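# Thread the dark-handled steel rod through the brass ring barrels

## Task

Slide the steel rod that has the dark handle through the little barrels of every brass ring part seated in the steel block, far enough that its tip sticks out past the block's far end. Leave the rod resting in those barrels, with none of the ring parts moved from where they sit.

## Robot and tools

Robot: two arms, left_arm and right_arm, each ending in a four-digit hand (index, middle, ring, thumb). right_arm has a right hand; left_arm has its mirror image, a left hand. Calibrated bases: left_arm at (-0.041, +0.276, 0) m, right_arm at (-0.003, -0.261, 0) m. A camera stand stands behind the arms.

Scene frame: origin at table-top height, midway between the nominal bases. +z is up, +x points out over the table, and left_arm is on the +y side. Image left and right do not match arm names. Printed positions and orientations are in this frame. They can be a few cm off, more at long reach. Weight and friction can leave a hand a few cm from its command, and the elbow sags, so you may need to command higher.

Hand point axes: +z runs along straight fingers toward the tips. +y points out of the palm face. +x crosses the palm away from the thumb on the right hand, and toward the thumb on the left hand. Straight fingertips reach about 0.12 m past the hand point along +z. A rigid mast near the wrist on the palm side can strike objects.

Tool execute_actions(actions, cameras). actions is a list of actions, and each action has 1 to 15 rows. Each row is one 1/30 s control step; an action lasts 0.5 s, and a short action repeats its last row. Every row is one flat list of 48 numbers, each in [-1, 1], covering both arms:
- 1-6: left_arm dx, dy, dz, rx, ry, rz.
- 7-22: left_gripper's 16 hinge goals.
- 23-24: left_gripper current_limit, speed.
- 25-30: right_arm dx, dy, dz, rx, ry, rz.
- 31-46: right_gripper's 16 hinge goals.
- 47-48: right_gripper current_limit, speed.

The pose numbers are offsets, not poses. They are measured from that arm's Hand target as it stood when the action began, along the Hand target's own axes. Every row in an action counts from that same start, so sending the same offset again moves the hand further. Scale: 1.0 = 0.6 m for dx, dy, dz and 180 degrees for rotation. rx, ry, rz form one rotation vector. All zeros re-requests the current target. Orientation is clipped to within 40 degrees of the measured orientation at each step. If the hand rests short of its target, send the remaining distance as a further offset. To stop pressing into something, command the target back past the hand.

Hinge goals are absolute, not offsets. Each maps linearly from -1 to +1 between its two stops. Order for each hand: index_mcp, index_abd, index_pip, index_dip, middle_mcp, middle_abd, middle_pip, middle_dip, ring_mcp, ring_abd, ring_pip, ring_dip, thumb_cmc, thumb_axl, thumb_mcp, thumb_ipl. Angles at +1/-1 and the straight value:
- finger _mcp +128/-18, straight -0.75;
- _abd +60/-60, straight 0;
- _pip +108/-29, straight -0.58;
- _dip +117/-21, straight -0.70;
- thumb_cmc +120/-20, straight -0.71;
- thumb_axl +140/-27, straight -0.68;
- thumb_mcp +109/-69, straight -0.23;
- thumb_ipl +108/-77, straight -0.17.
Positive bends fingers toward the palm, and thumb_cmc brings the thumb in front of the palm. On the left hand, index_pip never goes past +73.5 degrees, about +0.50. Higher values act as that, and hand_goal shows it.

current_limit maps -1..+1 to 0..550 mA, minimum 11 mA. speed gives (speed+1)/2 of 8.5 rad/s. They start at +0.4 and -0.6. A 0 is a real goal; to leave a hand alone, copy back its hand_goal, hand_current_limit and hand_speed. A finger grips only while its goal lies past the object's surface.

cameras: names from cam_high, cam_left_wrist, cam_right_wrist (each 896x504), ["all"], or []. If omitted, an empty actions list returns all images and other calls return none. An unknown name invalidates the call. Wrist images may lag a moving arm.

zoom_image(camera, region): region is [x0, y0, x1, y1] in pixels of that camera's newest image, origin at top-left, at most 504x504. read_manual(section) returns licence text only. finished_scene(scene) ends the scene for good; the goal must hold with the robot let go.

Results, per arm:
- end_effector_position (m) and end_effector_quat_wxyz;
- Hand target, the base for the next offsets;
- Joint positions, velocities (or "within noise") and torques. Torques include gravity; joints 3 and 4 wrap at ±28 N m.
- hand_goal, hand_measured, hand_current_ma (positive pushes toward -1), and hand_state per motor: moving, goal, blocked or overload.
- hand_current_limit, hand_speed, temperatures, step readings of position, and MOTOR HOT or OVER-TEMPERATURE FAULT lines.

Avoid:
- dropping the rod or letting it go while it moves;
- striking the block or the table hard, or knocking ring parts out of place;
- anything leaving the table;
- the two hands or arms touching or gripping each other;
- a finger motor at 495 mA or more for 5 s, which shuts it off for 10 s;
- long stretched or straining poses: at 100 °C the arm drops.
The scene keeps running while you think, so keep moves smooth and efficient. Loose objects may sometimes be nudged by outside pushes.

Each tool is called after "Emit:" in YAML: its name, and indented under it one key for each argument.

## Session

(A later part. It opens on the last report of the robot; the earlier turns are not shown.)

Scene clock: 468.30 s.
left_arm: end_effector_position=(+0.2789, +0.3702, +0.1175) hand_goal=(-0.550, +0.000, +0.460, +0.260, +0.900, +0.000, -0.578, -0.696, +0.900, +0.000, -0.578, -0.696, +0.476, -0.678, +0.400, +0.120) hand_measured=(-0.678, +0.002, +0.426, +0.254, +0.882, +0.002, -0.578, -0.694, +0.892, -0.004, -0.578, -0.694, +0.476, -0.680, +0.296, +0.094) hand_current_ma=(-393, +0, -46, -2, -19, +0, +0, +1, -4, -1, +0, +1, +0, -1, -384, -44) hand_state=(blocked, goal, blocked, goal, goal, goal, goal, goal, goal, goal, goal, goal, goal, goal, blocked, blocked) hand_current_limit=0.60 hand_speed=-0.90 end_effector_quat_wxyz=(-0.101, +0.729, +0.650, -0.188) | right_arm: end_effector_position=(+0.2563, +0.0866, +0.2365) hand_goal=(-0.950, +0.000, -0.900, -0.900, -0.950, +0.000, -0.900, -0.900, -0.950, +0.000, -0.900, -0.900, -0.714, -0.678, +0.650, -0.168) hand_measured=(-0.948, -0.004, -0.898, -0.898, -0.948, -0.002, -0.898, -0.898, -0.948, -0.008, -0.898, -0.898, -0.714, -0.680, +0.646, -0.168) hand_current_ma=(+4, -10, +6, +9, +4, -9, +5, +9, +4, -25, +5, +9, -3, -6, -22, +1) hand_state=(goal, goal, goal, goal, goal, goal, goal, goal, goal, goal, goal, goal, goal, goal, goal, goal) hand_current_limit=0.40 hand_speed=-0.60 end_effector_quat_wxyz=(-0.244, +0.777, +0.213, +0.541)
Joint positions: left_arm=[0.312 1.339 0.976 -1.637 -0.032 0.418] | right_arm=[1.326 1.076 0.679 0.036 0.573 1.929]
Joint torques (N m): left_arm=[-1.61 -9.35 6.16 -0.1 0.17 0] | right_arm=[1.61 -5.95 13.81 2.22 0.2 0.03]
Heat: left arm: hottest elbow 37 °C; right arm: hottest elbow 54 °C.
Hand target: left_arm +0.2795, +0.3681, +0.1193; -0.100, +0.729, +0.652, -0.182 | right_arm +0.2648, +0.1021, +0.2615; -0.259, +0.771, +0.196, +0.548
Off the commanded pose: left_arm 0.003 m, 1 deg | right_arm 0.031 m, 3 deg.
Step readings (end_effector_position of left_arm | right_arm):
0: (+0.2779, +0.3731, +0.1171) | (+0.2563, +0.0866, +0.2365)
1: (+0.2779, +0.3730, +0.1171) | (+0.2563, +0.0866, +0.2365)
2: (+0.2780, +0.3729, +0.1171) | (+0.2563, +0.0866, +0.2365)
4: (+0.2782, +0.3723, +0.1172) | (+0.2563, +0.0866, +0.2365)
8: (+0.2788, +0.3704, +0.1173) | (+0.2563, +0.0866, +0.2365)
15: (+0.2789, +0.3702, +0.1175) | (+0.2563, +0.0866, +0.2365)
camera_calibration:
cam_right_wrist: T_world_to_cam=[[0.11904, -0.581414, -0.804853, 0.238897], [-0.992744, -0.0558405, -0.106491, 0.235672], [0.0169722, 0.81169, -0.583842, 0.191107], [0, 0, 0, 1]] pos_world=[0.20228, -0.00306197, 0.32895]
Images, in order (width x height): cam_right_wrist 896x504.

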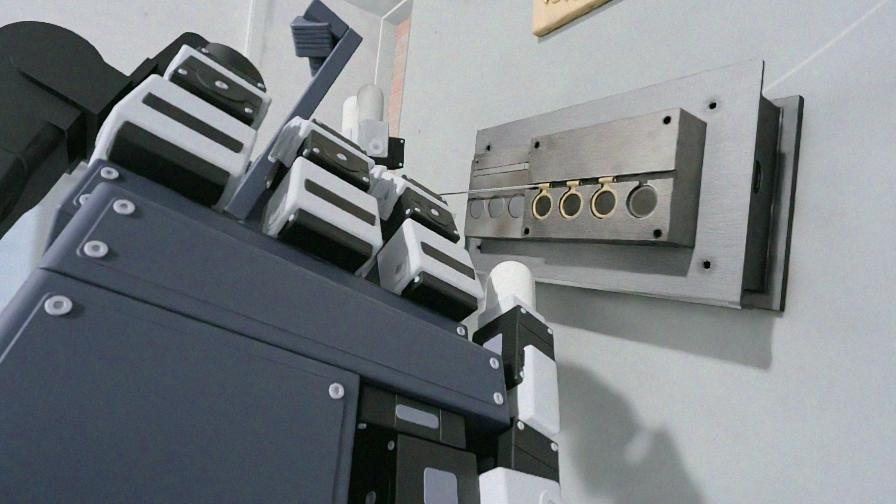

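Emit:
execute_actions:
  actions:
    - [[-0.0008,-0.00073,0.00152,0,0,0,-0.55,0,0.46,0.26,0.9,0,-0.577,-0.696,0.9,0,-0.577,-0.696,0.477,-0.678,0.40,0.12,0.6,-0.9,0,0,0,0,0,0,-0.95,0,-0.9,-0.9,-0.95,0,-0.9,-0.9,-0.95,0,-0.9,-0.9,-0.714,-0.678,0.65,-0.168,0.4,-0.6],[-0.0008,-0.00073,0.00152,0,0,0,-0.55,0,0.46,0.26,0.9,0,-0.577,-0.696,0.9,0,-0.577,-0.696,0.477,-0.678,0.40,0.12,0.6,-0.9,0,0,0,0,0,0,-0.95,0,-0.9,-0.9,-0.95,0,-0.9,-0.9,-0.95,0,-0.9,-0.9,-0.714,-0.678,0.65,-0.168,0.4,-0.6],[-0.0016,-0.00063,0.0016,0,0,0,-0.55,0,0.46,0.26,0.9,0,-0.577,-0.696,0.9,0,-0.577,-0.696,0.477,-0.678,0.40,0.12,0.6,-0.9,0,0,0,0,0,0,-0.95,0,-0.9,-0.9,-0.95,0,-0.9,-0.9,-0.95,0,-0.9,-0.9,-0.714,-0.678,0.65,-0.168,0.4,-0.6],[-0.00494,0.00065,0.00046,0,0,0,-0.55,0,0.46,0.26,0.9,0,-0.577,-0.696,0.9,0,-0.577,-0.696,0.477,-0.678,0.40,0.12,0.6,-0.9,0,0,0,0,0,0,-0.95,0,-0.9,-0.9,-0.95,0,-0.9,-0.9,-0.95,0,-0.9,-0.9,-0.714,-0.678,0.65,-0.168,0.4,-0.6]]
  cameras: ["cam_right_wrist"]

Emit:
zoom_image:
  camera: "cam_right_wrist"
  region: [500, 165, 580, 205]

Scene clock: 469.87 s.
left_arm: end_effector_position=(+0.2798, +0.3675, +0.1183) hand_goal=(-0.550, +0.000, +0.460, +0.260, +0.900, +0.000, -0.578, -0.696, +0.900, +0.000, -0.578, -0.696, +0.476, -0.678, +0.400, +0.120) hand_measured=(-0.678, +0.002, +0.426, +0.254, +0.882, +0.002, -0.578, -0.694, +0.892, -0.004, -0.578, -0.694, +0.476, -0.680, +0.296, +0.094) hand_current_ma=(-393, +0, -46, -2, -19, +0, +0, +1, -4, -1, +0, +1, +0, -1, -384, -44) hand_state=(blocked, goal, blocked, goal, goal, goal, goal, goal, goal, goal, goal, goal, goal, goal, blocked, blocked) hand_current_limit=0.60 hand_speed=-0.90 end_effector_quat_wxyz=(-0.101, +0.729, +0.650, -0.187) | right_arm: end_effector_position=(+0.2563, +0.0866, +0.2365) hand_goal=(-0.950, +0.000, -0.900, -0.900, -0.950, +0.000, -0.900, -0.900, -0.950, +0.000, -0.900, -0.900, -0.714, -0.678, +0.650, -0.168) hand_measured=(-0.948, -0.004, -0.898, -0.898, -0.948, -0.002, -0.898, -0.898, -0.948, -0.008, -0.898, -0.898, -0.714, -0.680, +0.646, -0.168) hand_current_ma=(+4, -10, +6, +9, +4, -9, +5, +9, +4, -25, +5, +9, -3, -6, -22, +1) hand_state=(goal, goal, goal, goal, goal, goal, goal, goal, goal, goal, goal, goal, goal, goal, goal, goal) hand_current_limit=0.40 hand_speed=-0.60 end_effector_quat_wxyz=(-0.244, +0.777, +0.213, +0.541)
Joint positions: left_arm=[0.304 1.336 0.976 -1.637 -0.029 0.41] | right_arm=[1.326 1.076 0.679 0.036 0.573 1.929]
Joint torques (N m): left_arm=[-1.73 -9.35 5.93 -0.25 0.13 0] | right_arm=[2.08 -5.36 13.71 2.13 0.21 0.05]
Motor temperatures (°C): left_arm=[29 33 37 24 29 25] | right_arm=[31 25 55 26 23 27]
Heat: left arm: hottest elbow 37 °C; right arm: hottest elbow 55 °C.
Hand target: left_arm +0.2794, +0.3651, +0.1192; -0.100, +0.729, +0.652, -0.182 | right_arm +0.2648, +0.1021, +0.2615; -0.259, +0.771, +0.196, +0.548
Off the commanded pose: left_arm 0.003 m, 1 deg | right_arm 0.031 m, 3 deg.
Step readings (end_effector_position of left_arm | right_arm):
0: (+0.2789, +0.3702, +0.1175) | (+0.2563, +0.0866, +0.2365)
1: (+0.2789, +0.3702, +0.1175) | (+0.2563, +0.0866, +0.2365)
2: (+0.2789, +0.3703, +0.1175) | (+0.2563, +0.0866, +0.2365)
4: (+0.2789, +0.3702, +0.1177) | (+0.2563, +0.0866, +0.2365)
8: (+0.2794, +0.3688, +0.1180) | (+0.2563, +0.0866, +0.2365)
15: (+0.2798, +0.3675, +0.1183) | (+0.2563, +0.0866, +0.2365)
camera_calibration:
cam_right_wrist: T_world_to_cam=[[0.11904, -0.581414, -0.804853, 0.238897], [-0.992744, -0.0558405, -0.106491, 0.235672], [0.0169722, 0.81169, -0.583842, 0.191107], [0, 0, 0, 1]] pos_world=[0.20228, -0.00306197, 0.32895]
Images, in order (width x height): cam_right_wrist 896x504.

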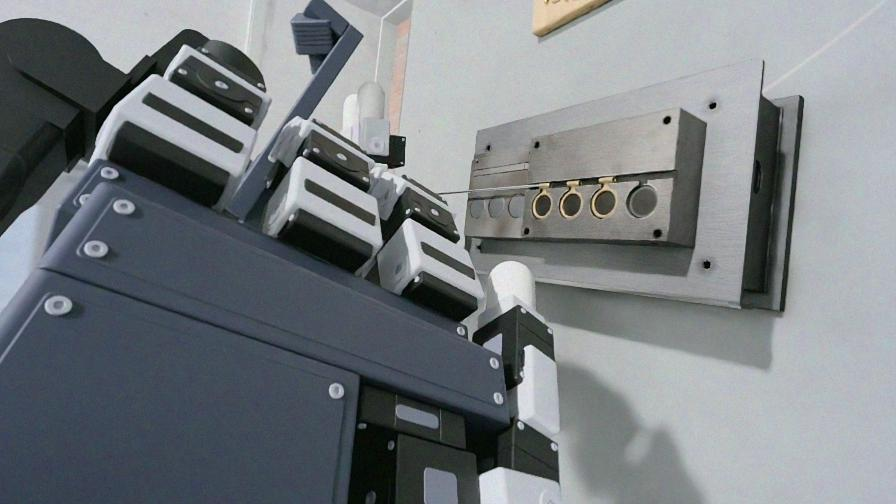

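Scaled by 6.300 from the camera's 896x504 image, which has a finer 1280x720 frame.

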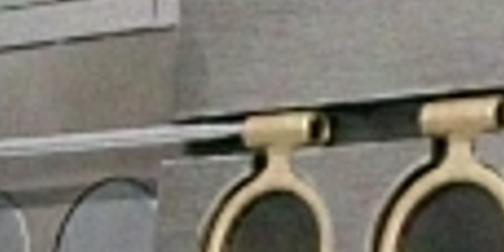

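Emit:
execute_actions:
  actions:
    - [[0.00002,-0.00084,0.00144,0,0,0,-0.55,0,0.46,0.26,0.9,0,-0.577,-0.696,0.9,0,-0.577,-0.696,0.477,-0.678,0.40,0.12,0.6,-0.9,0,0,0,0,0,0,-0.95,0,-0.9,-0.9,-0.95,0,-0.9,-0.9,-0.95,0,-0.9,-0.9,-0.714,-0.678,0.65,-0.168,0.4,-0.6],[0.00002,-0.00084,0.00144,0,0,0,-0.55,0,0.46,0.26,0.9,0,-0.577,-0.696,0.9,0,-0.577,-0.696,0.477,-0.678,0.40,0.12,0.6,-0.9,0,0,0,0,0,0,-0.95,0,-0.9,-0.9,-0.95,0,-0.9,-0.9,-0.95,0,-0.9,-0.9,-0.714,-0.678,0.65,-0.168,0.4,-0.6],[0.00002,-0.00084,0.00144,0,0,0,-0.55,0,0.46,0.26,0.9,0,-0.577,-0.696,0.9,0,-0.577,-0.696,0.477,-0.678,0.40,0.12,0.6,-0.9,0,0,0,0,0,0,-0.95,0,-0.9,-0.9,-0.95,0,-0.9,-0.9,-0.95,0,-0.9,-0.9,-0.714,-0.678,0.65,-0.168,0.4,-0.6],[0.00006,0.00061,-0.00026,0,0,0,-0.55,0,0.46,0.26,0.9,0,-0.577,-0.696,0.9,0,-0.577,-0.696,0.477,-0.678,0.40,0.12,0.6,-0.9,0,0,0,0,0,0,-0.95,0,-0.9,-0.9,-0.95,0,-0.9,-0.9,-0.95,0,-0.9,-0.9,-0.714,-0.678,0.65,-0.168,0.4,-0.6]]
  cameras: ["cam_right_wrist"]

Emit:
zoom_image:
  camera: "cam_right_wrist"
  region: [500, 165, 580, 205]

Scene clock: 471.57 s.
left_arm: end_effector_position=(+0.2787, +0.3673, +0.1175) hand_goal=(-0.550, +0.000, +0.460, +0.260, +0.900, +0.000, -0.578, -0.696, +0.900, +0.000, -0.578, -0.696, +0.476, -0.678, +0.400, +0.120) hand_measured=(-0.678, +0.002, +0.426, +0.254, +0.882, +0.002, -0.578, -0.694, +0.892, -0.004, -0.578, -0.694, +0.476, -0.680, +0.296, +0.094) hand_current_ma=(-393, +0, -46, -2, -19, +0, +0, +1, -4, -1, +0, +1, +0, -1, -384, -44) hand_state=(blocked, goal, blocked, goal, goal, goal, goal, goal, goal, goal, goal, goal, goal, goal, blocked, blocked) hand_current_limit=0.60 hand_speed=-0.90 end_effector_quat_wxyz=(-0.102, +0.729, +0.651, -0.188) | right_arm: end_effector_position=(+0.2563, +0.0866, +0.2365) hand_goal=(-0.950, +0.000, -0.900, -0.900, -0.950, +0.000, -0.900, -0.900, -0.950, +0.000, -0.900, -0.900, -0.714, -0.678, +0.650, -0.168) hand_measured=(-0.948, -0.004, -0.898, -0.898, -0.948, -0.002, -0.898, -0.898, -0.948, -0.008, -0.898, -0.898, -0.714, -0.680, +0.646, -0.168) hand_current_ma=(+4, -10, +6, +9, +4, -9, +5, +9, +4, -25, +5, +9, -3, -6, -22, +1) hand_state=(goal, goal, goal, goal, goal, goal, goal, goal, goal, goal, goal, goal, goal, goal, goal, goal) hand_current_limit=0.40 hand_speed=-0.60 end_effector_quat_wxyz=(-0.244, +0.777, +0.213, +0.541)
Joint positions: left_arm=[0.304 1.335 0.972 -1.637 -0.029 0.409] | right_arm=[1.326 1.076 0.679 0.036 0.573 1.929]
Joint torques (N m): left_arm=[-1.79 -9.17 6.3 -0.17 0.13 -0.05] | right_arm=[2.08 -6.3 13.64 2.11 0.26 0.05]
Motor temperatures (°C): left_arm=[29 33 37 24 29 25] | right_arm=[31 25 55 26 23 27]
Heat: left arm: hottest elbow 37 °C; right arm: hottest elbow 55 °C.
Hand target: left_arm +0.2798, +0.3651, +0.1193; -0.100, +0.729, +0.652, -0.182 | right_arm +0.2648, +0.1021, +0.2615; -0.259, +0.771, +0.196, +0.548
Off the commanded pose: left_arm 0.003 m, 1 deg | right_arm 0.031 m, 3 deg.
Step readings (end_effector_position of left_arm | right_arm):
0: (+0.2798, +0.3675, +0.1183) | (+0.2563, +0.0866, +0.2365)
1: (+0.2798, +0.3675, +0.1183) | (+0.2563, +0.0866, +0.2365)
2: (+0.2797, +0.3675, +0.1181) | (+0.2563, +0.0866, +0.2365)
4: (+0.2791, +0.3673, +0.1179) | (+0.2563, +0.0866, +0.2365)
8: (+0.2787, +0.3672, +0.1175) | (+0.2563, +0.0866, +0.2365)
15: (+0.2787, +0.3672, +0.1175) | (+0.2563, +0.0866, +0.2365)
camera_calibration:
cam_right_wrist: T_world_to_cam=[[0.11904, -0.581414, -0.804853, 0.238897], [-0.992744, -0.0558405, -0.106491, 0.235672], [0.0169722, 0.81169, -0.583842, 0.191107], [0, 0, 0, 1]] pos_world=[0.20228, -0.00306197, 0.32895]
Images, in order (width x height): cam_right_wrist 896x504.

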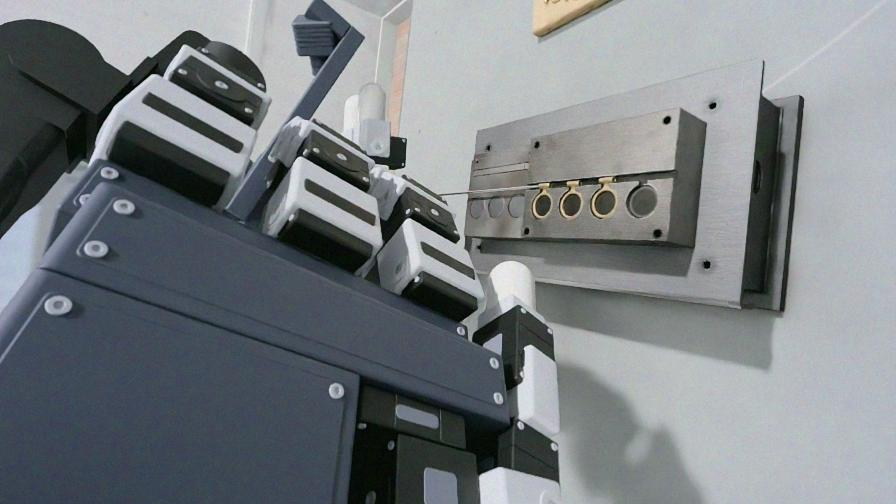

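Scaled by 6.300 from the camera's 896x504 image, which has a finer 1280x720 frame.

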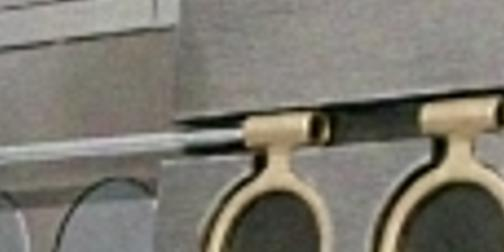

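Emit:
execute_actions:
  actions:
    - [[-0.00494,0.00065,0.00046,0,0,0,-0.55,0,0.46,0.26,0.9,0,-0.577,-0.696,0.9,0,-0.577,-0.696,0.477,-0.678,0.40,0.12,0.6,-0.9,0,0,0,0,0,0,-0.95,0,-0.9,-0.9,-0.95,0,-0.9,-0.9,-0.95,0,-0.9,-0.9,-0.714,-0.678,0.65,-0.168,0.4,-0.6],[-0.00494,0.00065,0.00046,0,0,0,-0.55,0,0.46,0.26,0.9,0,-0.577,-0.696,0.9,0,-0.577,-0.696,0.477,-0.678,0.40,0.12,0.6,-0.9,0,0,0,0,0,0,-0.95,0,-0.9,-0.9,-0.95,0,-0.9,-0.9,-0.95,0,-0.9,-0.9,-0.714,-0.678,0.65,-0.168,0.4,-0.6],[-0.00494,0.00065,0.00046,0,0,0,-0.55,0,0.46,0.26,0.9,0,-0.577,-0.696,0.9,0,-0.577,-0.696,0.477,-0.678,0.40,0.12,0.6,-0.9,0,0,0,0,0,0,-0.95,0,-0.9,-0.9,-0.95,0,-0.9,-0.9,-0.95,0,-0.9,-0.9,-0.714,-0.678,0.65,-0.168,0.4,-0.6],[-0.00494,0.00065,0.00046,0,0,0,-0.55,0,0.46,0.26,0.9,0,-0.577,-0.696,0.9,0,-0.577,-0.696,0.477,-0.678,0.40,0.12,0.6,-0.9,0,0,0,0,0,0,-0.95,0,-0.9,-0.9,-0.95,0,-0.9,-0.9,-0.95,0,-0.9,-0.9,-0.714,-0.678,0.65,-0.168,0.4,-0.6],[-0.00494,0.00065,0.00046,0,0,0,-0.55,0,0.46,0.26,0.9,0,-0.577,-0.696,0.9,0,-0.577,-0.696,0.477,-0.678,0.40,0.12,0.6,-0.9,0,0,0,0,0,0,-0.95,0,-0.9,-0.9,-0.95,0,-0.9,-0.9,-0.95,0,-0.9,-0.9,-0.714,-0.678,0.65,-0.168,0.4,-0.6],[-0.00494,0.00065,0.00046,0,0,0,-0.55,0,0.46,0.26,0.9,0,-0.577,-0.696,0.9,0,-0.577,-0.696,0.477,-0.678,0.40,0.12,0.6,-0.9,0,0,0,0,0,0,-0.95,0,-0.9,-0.9,-0.95,0,-0.9,-0.9,-0.95,0,-0.9,-0.9,-0.714,-0.678,0.65,-0.168,0.4,-0.6],[-0.00488,-0.00054,0.00278,0,0,0,-0.55,0,0.46,0.26,0.9,0,-0.577,-0.696,0.9,0,-0.577,-0.696,0.477,-0.678,0.40,0.12,0.6,-0.9,0,0,0,0,0,0,-0.95,0,-0.9,-0.9,-0.95,0,-0.9,-0.9,-0.95,0,-0.9,-0.9,-0.714,-0.678,0.65,-0.168,0.4,-0.6],[-0.00488,-0.00054,0.00278,0,0,0,-0.55,0,0.46,0.26,0.9,0,-0.577,-0.696,0.9,0,-0.577,-0.696,0.477,-0.678,0.40,0.12,0.6,-0.9,0,0,0,0,0,0,-0.95,0,-0.9,-0.9,-0.95,0,-0.9,-0.9,-0.95,0,-0.9,-0.9,-0.714,-0.678,0.65,-0.168,0.4,-0.6],[-0.00488,-0.00054,0.00278,0,0,0,-0.55,0,0.46,0.26,0.9,0,-0.577,-0.696,0.9,0,-0.577,-0.696,0.477,-0.678,0.40,0.12,0.6,-0.9,0,0,0,0,0,0,-0.95,0,-0.9,-0.9,-0.95,0,-0.9,-0.9,-0.95,0,-0.9,-0.9,-0.714,-0.678,0.65,-0.168,0.4,-0.6],[-0.00494,0.00065,0.00046,0,0,0,-0.55,0,0.46,0.26,0.9,0,-0.577,-0.696,0.9,0,-0.577,-0.696,0.477,-0.678,0.40,0.12,0.6,-0.9,0,0,0,0,0,0,-0.95,0,-0.9,-0.9,-0.95,0,-0.9,-0.9,-0.95,0,-0.9,-0.9,-0.714,-0.678,0.65,-0.168,0.4,-0.6]]
  cameras: ["cam_right_wrist"]

Emit:
zoom_image:
  camera: "cam_right_wrist"
  region: [500, 165, 580, 205]

Scene clock: 474.43 s.
left_arm: end_effector_position=(+0.2788, +0.3643, +0.1173) hand_goal=(-0.550, +0.000, +0.460, +0.260, +0.900, +0.000, -0.578, -0.696, +0.900, +0.000, -0.578, -0.696, +0.476, -0.678, +0.400, +0.120) hand_measured=(-0.678, +0.002, +0.426, +0.254, +0.882, +0.002, -0.578, -0.694, +0.892, -0.004, -0.578, -0.694, +0.476, -0.680, +0.296, +0.094) hand_current_ma=(-393, +0, -46, -2, -19, +0, +0, +1, -4, -1, +0, +1, +0, -1, -384, -44) hand_state=(blocked, goal, blocked, goal, goal, goal, goal, goal, goal, goal, goal, goal, goal, goal, blocked, blocked) hand_current_limit=0.60 hand_speed=-0.90 end_effector_quat_wxyz=(-0.101, +0.729, +0.650, -0.188) | right_arm: end_effector_position=(+0.2563, +0.0866, +0.2365) hand_goal=(-0.950, +0.000, -0.900, -0.900, -0.950, +0.000, -0.900, -0.900, -0.950, +0.000, -0.900, -0.900, -0.714, -0.678, +0.650, -0.168) hand_measured=(-0.948, -0.004, -0.898, -0.898, -0.948, -0.002, -0.898, -0.898, -0.948, -0.008, -0.898, -0.898, -0.714, -0.680, +0.646, -0.168) hand_current_ma=(+4, -10, +6, +9, +4, -9, +5, +9, +4, -25, +5, +9, -3, -6, -22, +1) hand_state=(goal, goal, goal, goal, goal, goal, goal, goal, goal, goal, goal, goal, goal, goal, goal, goal) hand_current_limit=0.40 hand_speed=-0.60 end_effector_quat_wxyz=(-0.244, +0.777, +0.213, +0.541)
Joint positions: left_arm=[0.295 1.334 0.971 -1.637 -0.025 0.401] | right_arm=[1.326 1.076 0.679 0.036 0.573 1.929]
Joint torques (N m): left_arm=[-1.55 -9.41 6.2 -0.32 0.11 0.02] | right_arm=[2.37 -6.07 13.65 2.29 0.19 0.09]
Motor temperatures (°C): left_arm=[29 33 37 24 29 25] | right_arm=[31 25 56 26 23 27]
Heat: left arm: hottest elbow 37 °C; right arm: hottest elbow 56 °C.
Hand target: left_arm +0.2798, +0.3621, +0.1192; -0.100, +0.729, +0.652, -0.182 | right_arm +0.2648, +0.1021, +0.2615; -0.259, +0.771, +0.196, +0.548
Off the commanded pose: left_arm 0.003 m, 1 deg | right_arm 0.031 m, 3 deg.
Step readings (end_effector_position of left_arm | right_arm):
0: (+0.2787, +0.3673, +0.1175) | (+0.2563, +0.0866, +0.2365)
1: (+0.2787, +0.3672, +0.1175) | (+0.2563, +0.0866, +0.2365)
2: (+0.2787, +0.3671, +0.1175) | (+0.2563, +0.0866, +0.2365)
4: (+0.2790, +0.3663, +0.1175) | (+0.2563, +0.0866, +0.2365)
8: (+0.2795, +0.3646, +0.1175) | (+0.2563, +0.0866, +0.2365)
15: (+0.2788, +0.3642, +0.1173) | (+0.2563, +0.0866, +0.2365)
camera_calibration:
cam_right_wrist: T_world_to_cam=[[0.11904, -0.581414, -0.804853, 0.238897], [-0.992744, -0.0558405, -0.106491, 0.235672], [0.0169722, 0.81169, -0.583842, 0.191107], [0, 0, 0, 1]] pos_world=[0.20228, -0.00306197, 0.32895]
Images, in order (width x height): cam_right_wrist 896x504.

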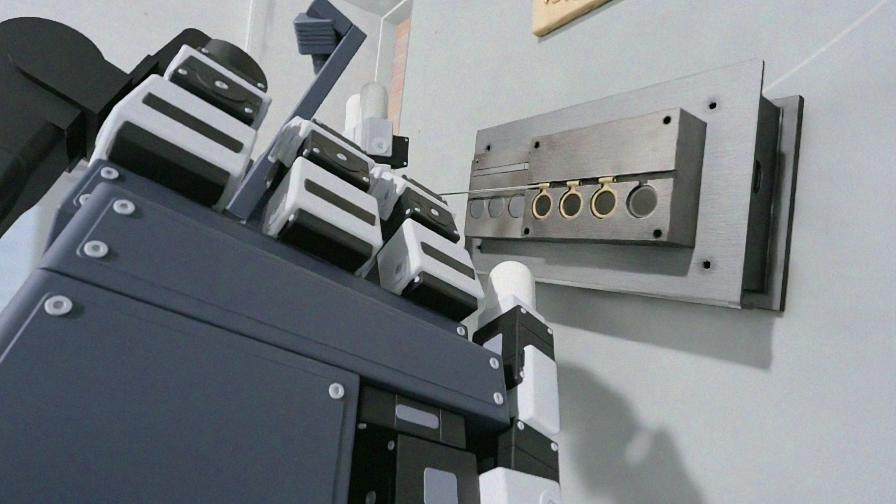

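Scaled by 6.300 from the camera's 896x504 image, which has a finer 1280x720 frame.

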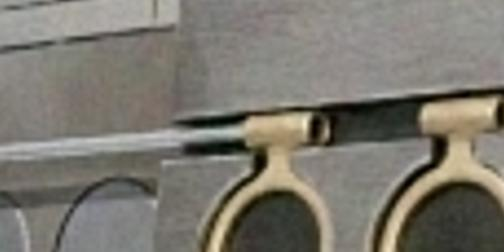

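Emit:
execute_actions:
  actions:
    - [[-0.00823,0.00108,0.00077,0,0,0,-0.55,0,0.46,0.26,0.9,0,-0.577,-0.696,0.9,0,-0.577,-0.696,0.477,-0.678,0.40,0.12,0.6,-0.9,0,0,0,0,0,0,-0.95,0,-0.9,-0.9,-0.95,0,-0.9,-0.9,-0.95,0,-0.9,-0.9,-0.714,-0.678,0.65,-0.168,0.4,-0.6],[-0.00823,0.00108,0.00077,0,0,0,-0.55,0,0.46,0.26,0.9,0,-0.577,-0.696,0.9,0,-0.577,-0.696,0.477,-0.678,0.40,0.12,0.6,-0.9,0,0,0,0,0,0,-0.95,0,-0.9,-0.9,-0.95,0,-0.9,-0.9,-0.95,0,-0.9,-0.9,-0.714,-0.678,0.65,-0.168,0.4,-0.6],[-0.00823,0.00108,0.00077,0,0,0,-0.55,0,0.46,0.26,0.9,0,-0.577,-0.696,0.9,0,-0.577,-0.696,0.477,-0.678,0.40,0.12,0.6,-0.9,0,0,0,0,0,0,-0.95,0,-0.9,-0.9,-0.95,0,-0.9,-0.9,-0.95,0,-0.9,-0.9,-0.714,-0.678,0.65,-0.168,0.4,-0.6],[-0.00823,0.00108,0.00077,0,0,0,-0.55,0,0.46,0.26,0.9,0,-0.577,-0.696,0.9,0,-0.577,-0.696,0.477,-0.678,0.40,0.12,0.6,-0.9,0,0,0,0,0,0,-0.95,0,-0.9,-0.9,-0.95,0,-0.9,-0.9,-0.95,0,-0.9,-0.9,-0.714,-0.678,0.65,-0.168,0.4,-0.6],[-0.00817,-0.00011,0.00308,0,0,0,-0.55,0,0.46,0.26,0.9,0,-0.577,-0.696,0.9,0,-0.577,-0.696,0.477,-0.678,0.40,0.12,0.6,-0.9,0,0,0,0,0,0,-0.95,0,-0.9,-0.9,-0.95,0,-0.9,-0.9,-0.95,0,-0.9,-0.9,-0.714,-0.678,0.65,-0.168,0.4,-0.6],[-0.00817,-0.00011,0.00308,0,0,0,-0.55,0,0.46,0.26,0.9,0,-0.577,-0.696,0.9,0,-0.577,-0.696,0.477,-0.678,0.40,0.12,0.6,-0.9,0,0,0,0,0,0,-0.95,0,-0.9,-0.9,-0.95,0,-0.9,-0.9,-0.95,0,-0.9,-0.9,-0.714,-0.678,0.65,-0.168,0.4,-0.6],[-0.00817,-0.00011,0.00308,0,0,0,-0.55,0,0.46,0.26,0.9,0,-0.577,-0.696,0.9,0,-0.577,-0.696,0.477,-0.678,0.40,0.12,0.6,-0.9,0,0,0,0,0,0,-0.95,0,-0.9,-0.9,-0.95,0,-0.9,-0.9,-0.95,0,-0.9,-0.9,-0.714,-0.678,0.65,-0.168,0.4,-0.6],[-0.00823,0.00108,0.00077,0,0,0,-0.55,0,0.46,0.26,0.9,0,-0.577,-0.696,0.9,0,-0.577,-0.696,0.477,-0.678,0.40,0.12,0.6,-0.9,0,0,0,0,0,0,-0.95,0,-0.9,-0.9,-0.95,0,-0.9,-0.9,-0.95,0,-0.9,-0.9,-0.714,-0.678,0.65,-0.168,0.4,-0.6]]
  cameras: ["cam_right_wrist"]

Emit:
zoom_image:
  camera: "cam_right_wrist"
  region: [500, 165, 600, 215]

Scene clock: 477.20 s.
left_arm: end_effector_position=(+0.2790, +0.3592, +0.1174) hand_goal=(-0.550, +0.000, +0.460, +0.260, +0.900, +0.000, -0.578, -0.696, +0.900, +0.000, -0.578, -0.696, +0.476, -0.678, +0.400, +0.120) hand_measured=(-0.678, +0.002, +0.426, +0.254, +0.882, +0.002, -0.578, -0.694, +0.892, -0.004, -0.578, -0.694, +0.476, -0.680, +0.296, +0.094) hand_current_ma=(-393, +0, -46, -2, -19, +0, +0, +1, -4, -1, +0, +1, +0, -1, -384, -44) hand_state=(blocked, goal, blocked, goal, goal, goal, goal, goal, goal, goal, goal, goal, goal, goal, blocked, blocked) hand_current_limit=0.60 hand_speed=-0.90 end_effector_quat_wxyz=(-0.101, +0.729, +0.650, -0.187) | right_arm: end_effector_position=(+0.2563, +0.0866, +0.2365) hand_goal=(-0.950, +0.000, -0.900, -0.900, -0.950, +0.000, -0.900, -0.900, -0.950, +0.000, -0.900, -0.900, -0.714, -0.678, +0.650, -0.168) hand_measured=(-0.948, -0.004, -0.898, -0.898, -0.948, -0.002, -0.898, -0.898, -0.948, -0.008, -0.898, -0.898, -0.714, -0.680, +0.646, -0.168) hand_current_ma=(+4, -10, +6, +9, +4, -9, +5, +9, +4, -25, +5, +9, -3, -6, -22, +1) hand_state=(goal, goal, goal, goal, goal, goal, goal, goal, goal, goal, goal, goal, goal, goal, goal, goal) hand_current_limit=0.40 hand_speed=-0.60 end_effector_quat_wxyz=(-0.244, +0.777, +0.213, +0.541)
Joint positions: left_arm=[0.28 1.33 0.967 -1.637 -0.019 0.388] | right_arm=[1.326 1.076 0.679 0.036 0.573 1.929]
Joint torques (N m): left_arm=[-0.91 -9.64 6.24 -0.29 0.14 -0.01] | right_arm=[2.02 -6.42 13.97 2.09 0.25 0.05]
Motor temperatures (°C): left_arm=[29 33 37 24 29 25] | right_arm=[31 25 56 26 23 27]
Heat: left arm: hottest elbow 37 °C; right arm: hottest elbow 56 °C.
Hand target: left_arm +0.2798, +0.3571, +0.1192; -0.100, +0.729, +0.652, -0.182 | right_arm +0.2648, +0.1021, +0.2615; -0.259, +0.771, +0.196, +0.548
Off the commanded pose: left_arm 0.003 m, 1 deg | right_arm 0.031 m, 3 deg.
Step readings (end_effector_position of left_arm | right_arm):
0: (+0.2788, +0.3643, +0.1173) | (+0.2563, +0.0866, +0.2365)
1: (+0.2788, +0.3643, +0.1173) | (+0.2563, +0.0866, +0.2365)
2: (+0.2789, +0.3640, +0.1173) | (+0.2563, +0.0866, +0.2365)
4: (+0.2794, +0.3626, +0.1173) | (+0.2563, +0.0866, +0.2365)
8: (+0.2795, +0.3596, +0.1175) | (+0.2563, +0.0866, +0.2365)
15: (+0.2790, +0.3591, +0.1174) | (+0.2563, +0.0866, +0.2365)
camera_calibration:
cam_right_wrist: T_world_to_cam=[[0.11904, -0.581414, -0.804853, 0.238897], [-0.992744, -0.0558405, -0.106491, 0.235672], [0.0169722, 0.81169, -0.583842, 0.191107], [0, 0, 0, 1]] pos_world=[0.20228, -0.00306197, 0.32895]
Images, in order (width x height): cam_right_wrist 896x504.

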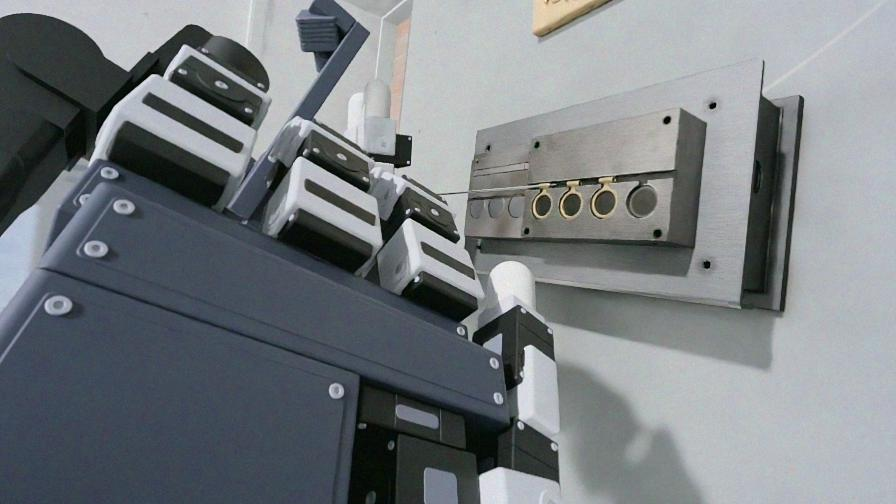

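Scaled by 5.040 from the camera's 896x504 image, which has a finer 1280x720 frame.

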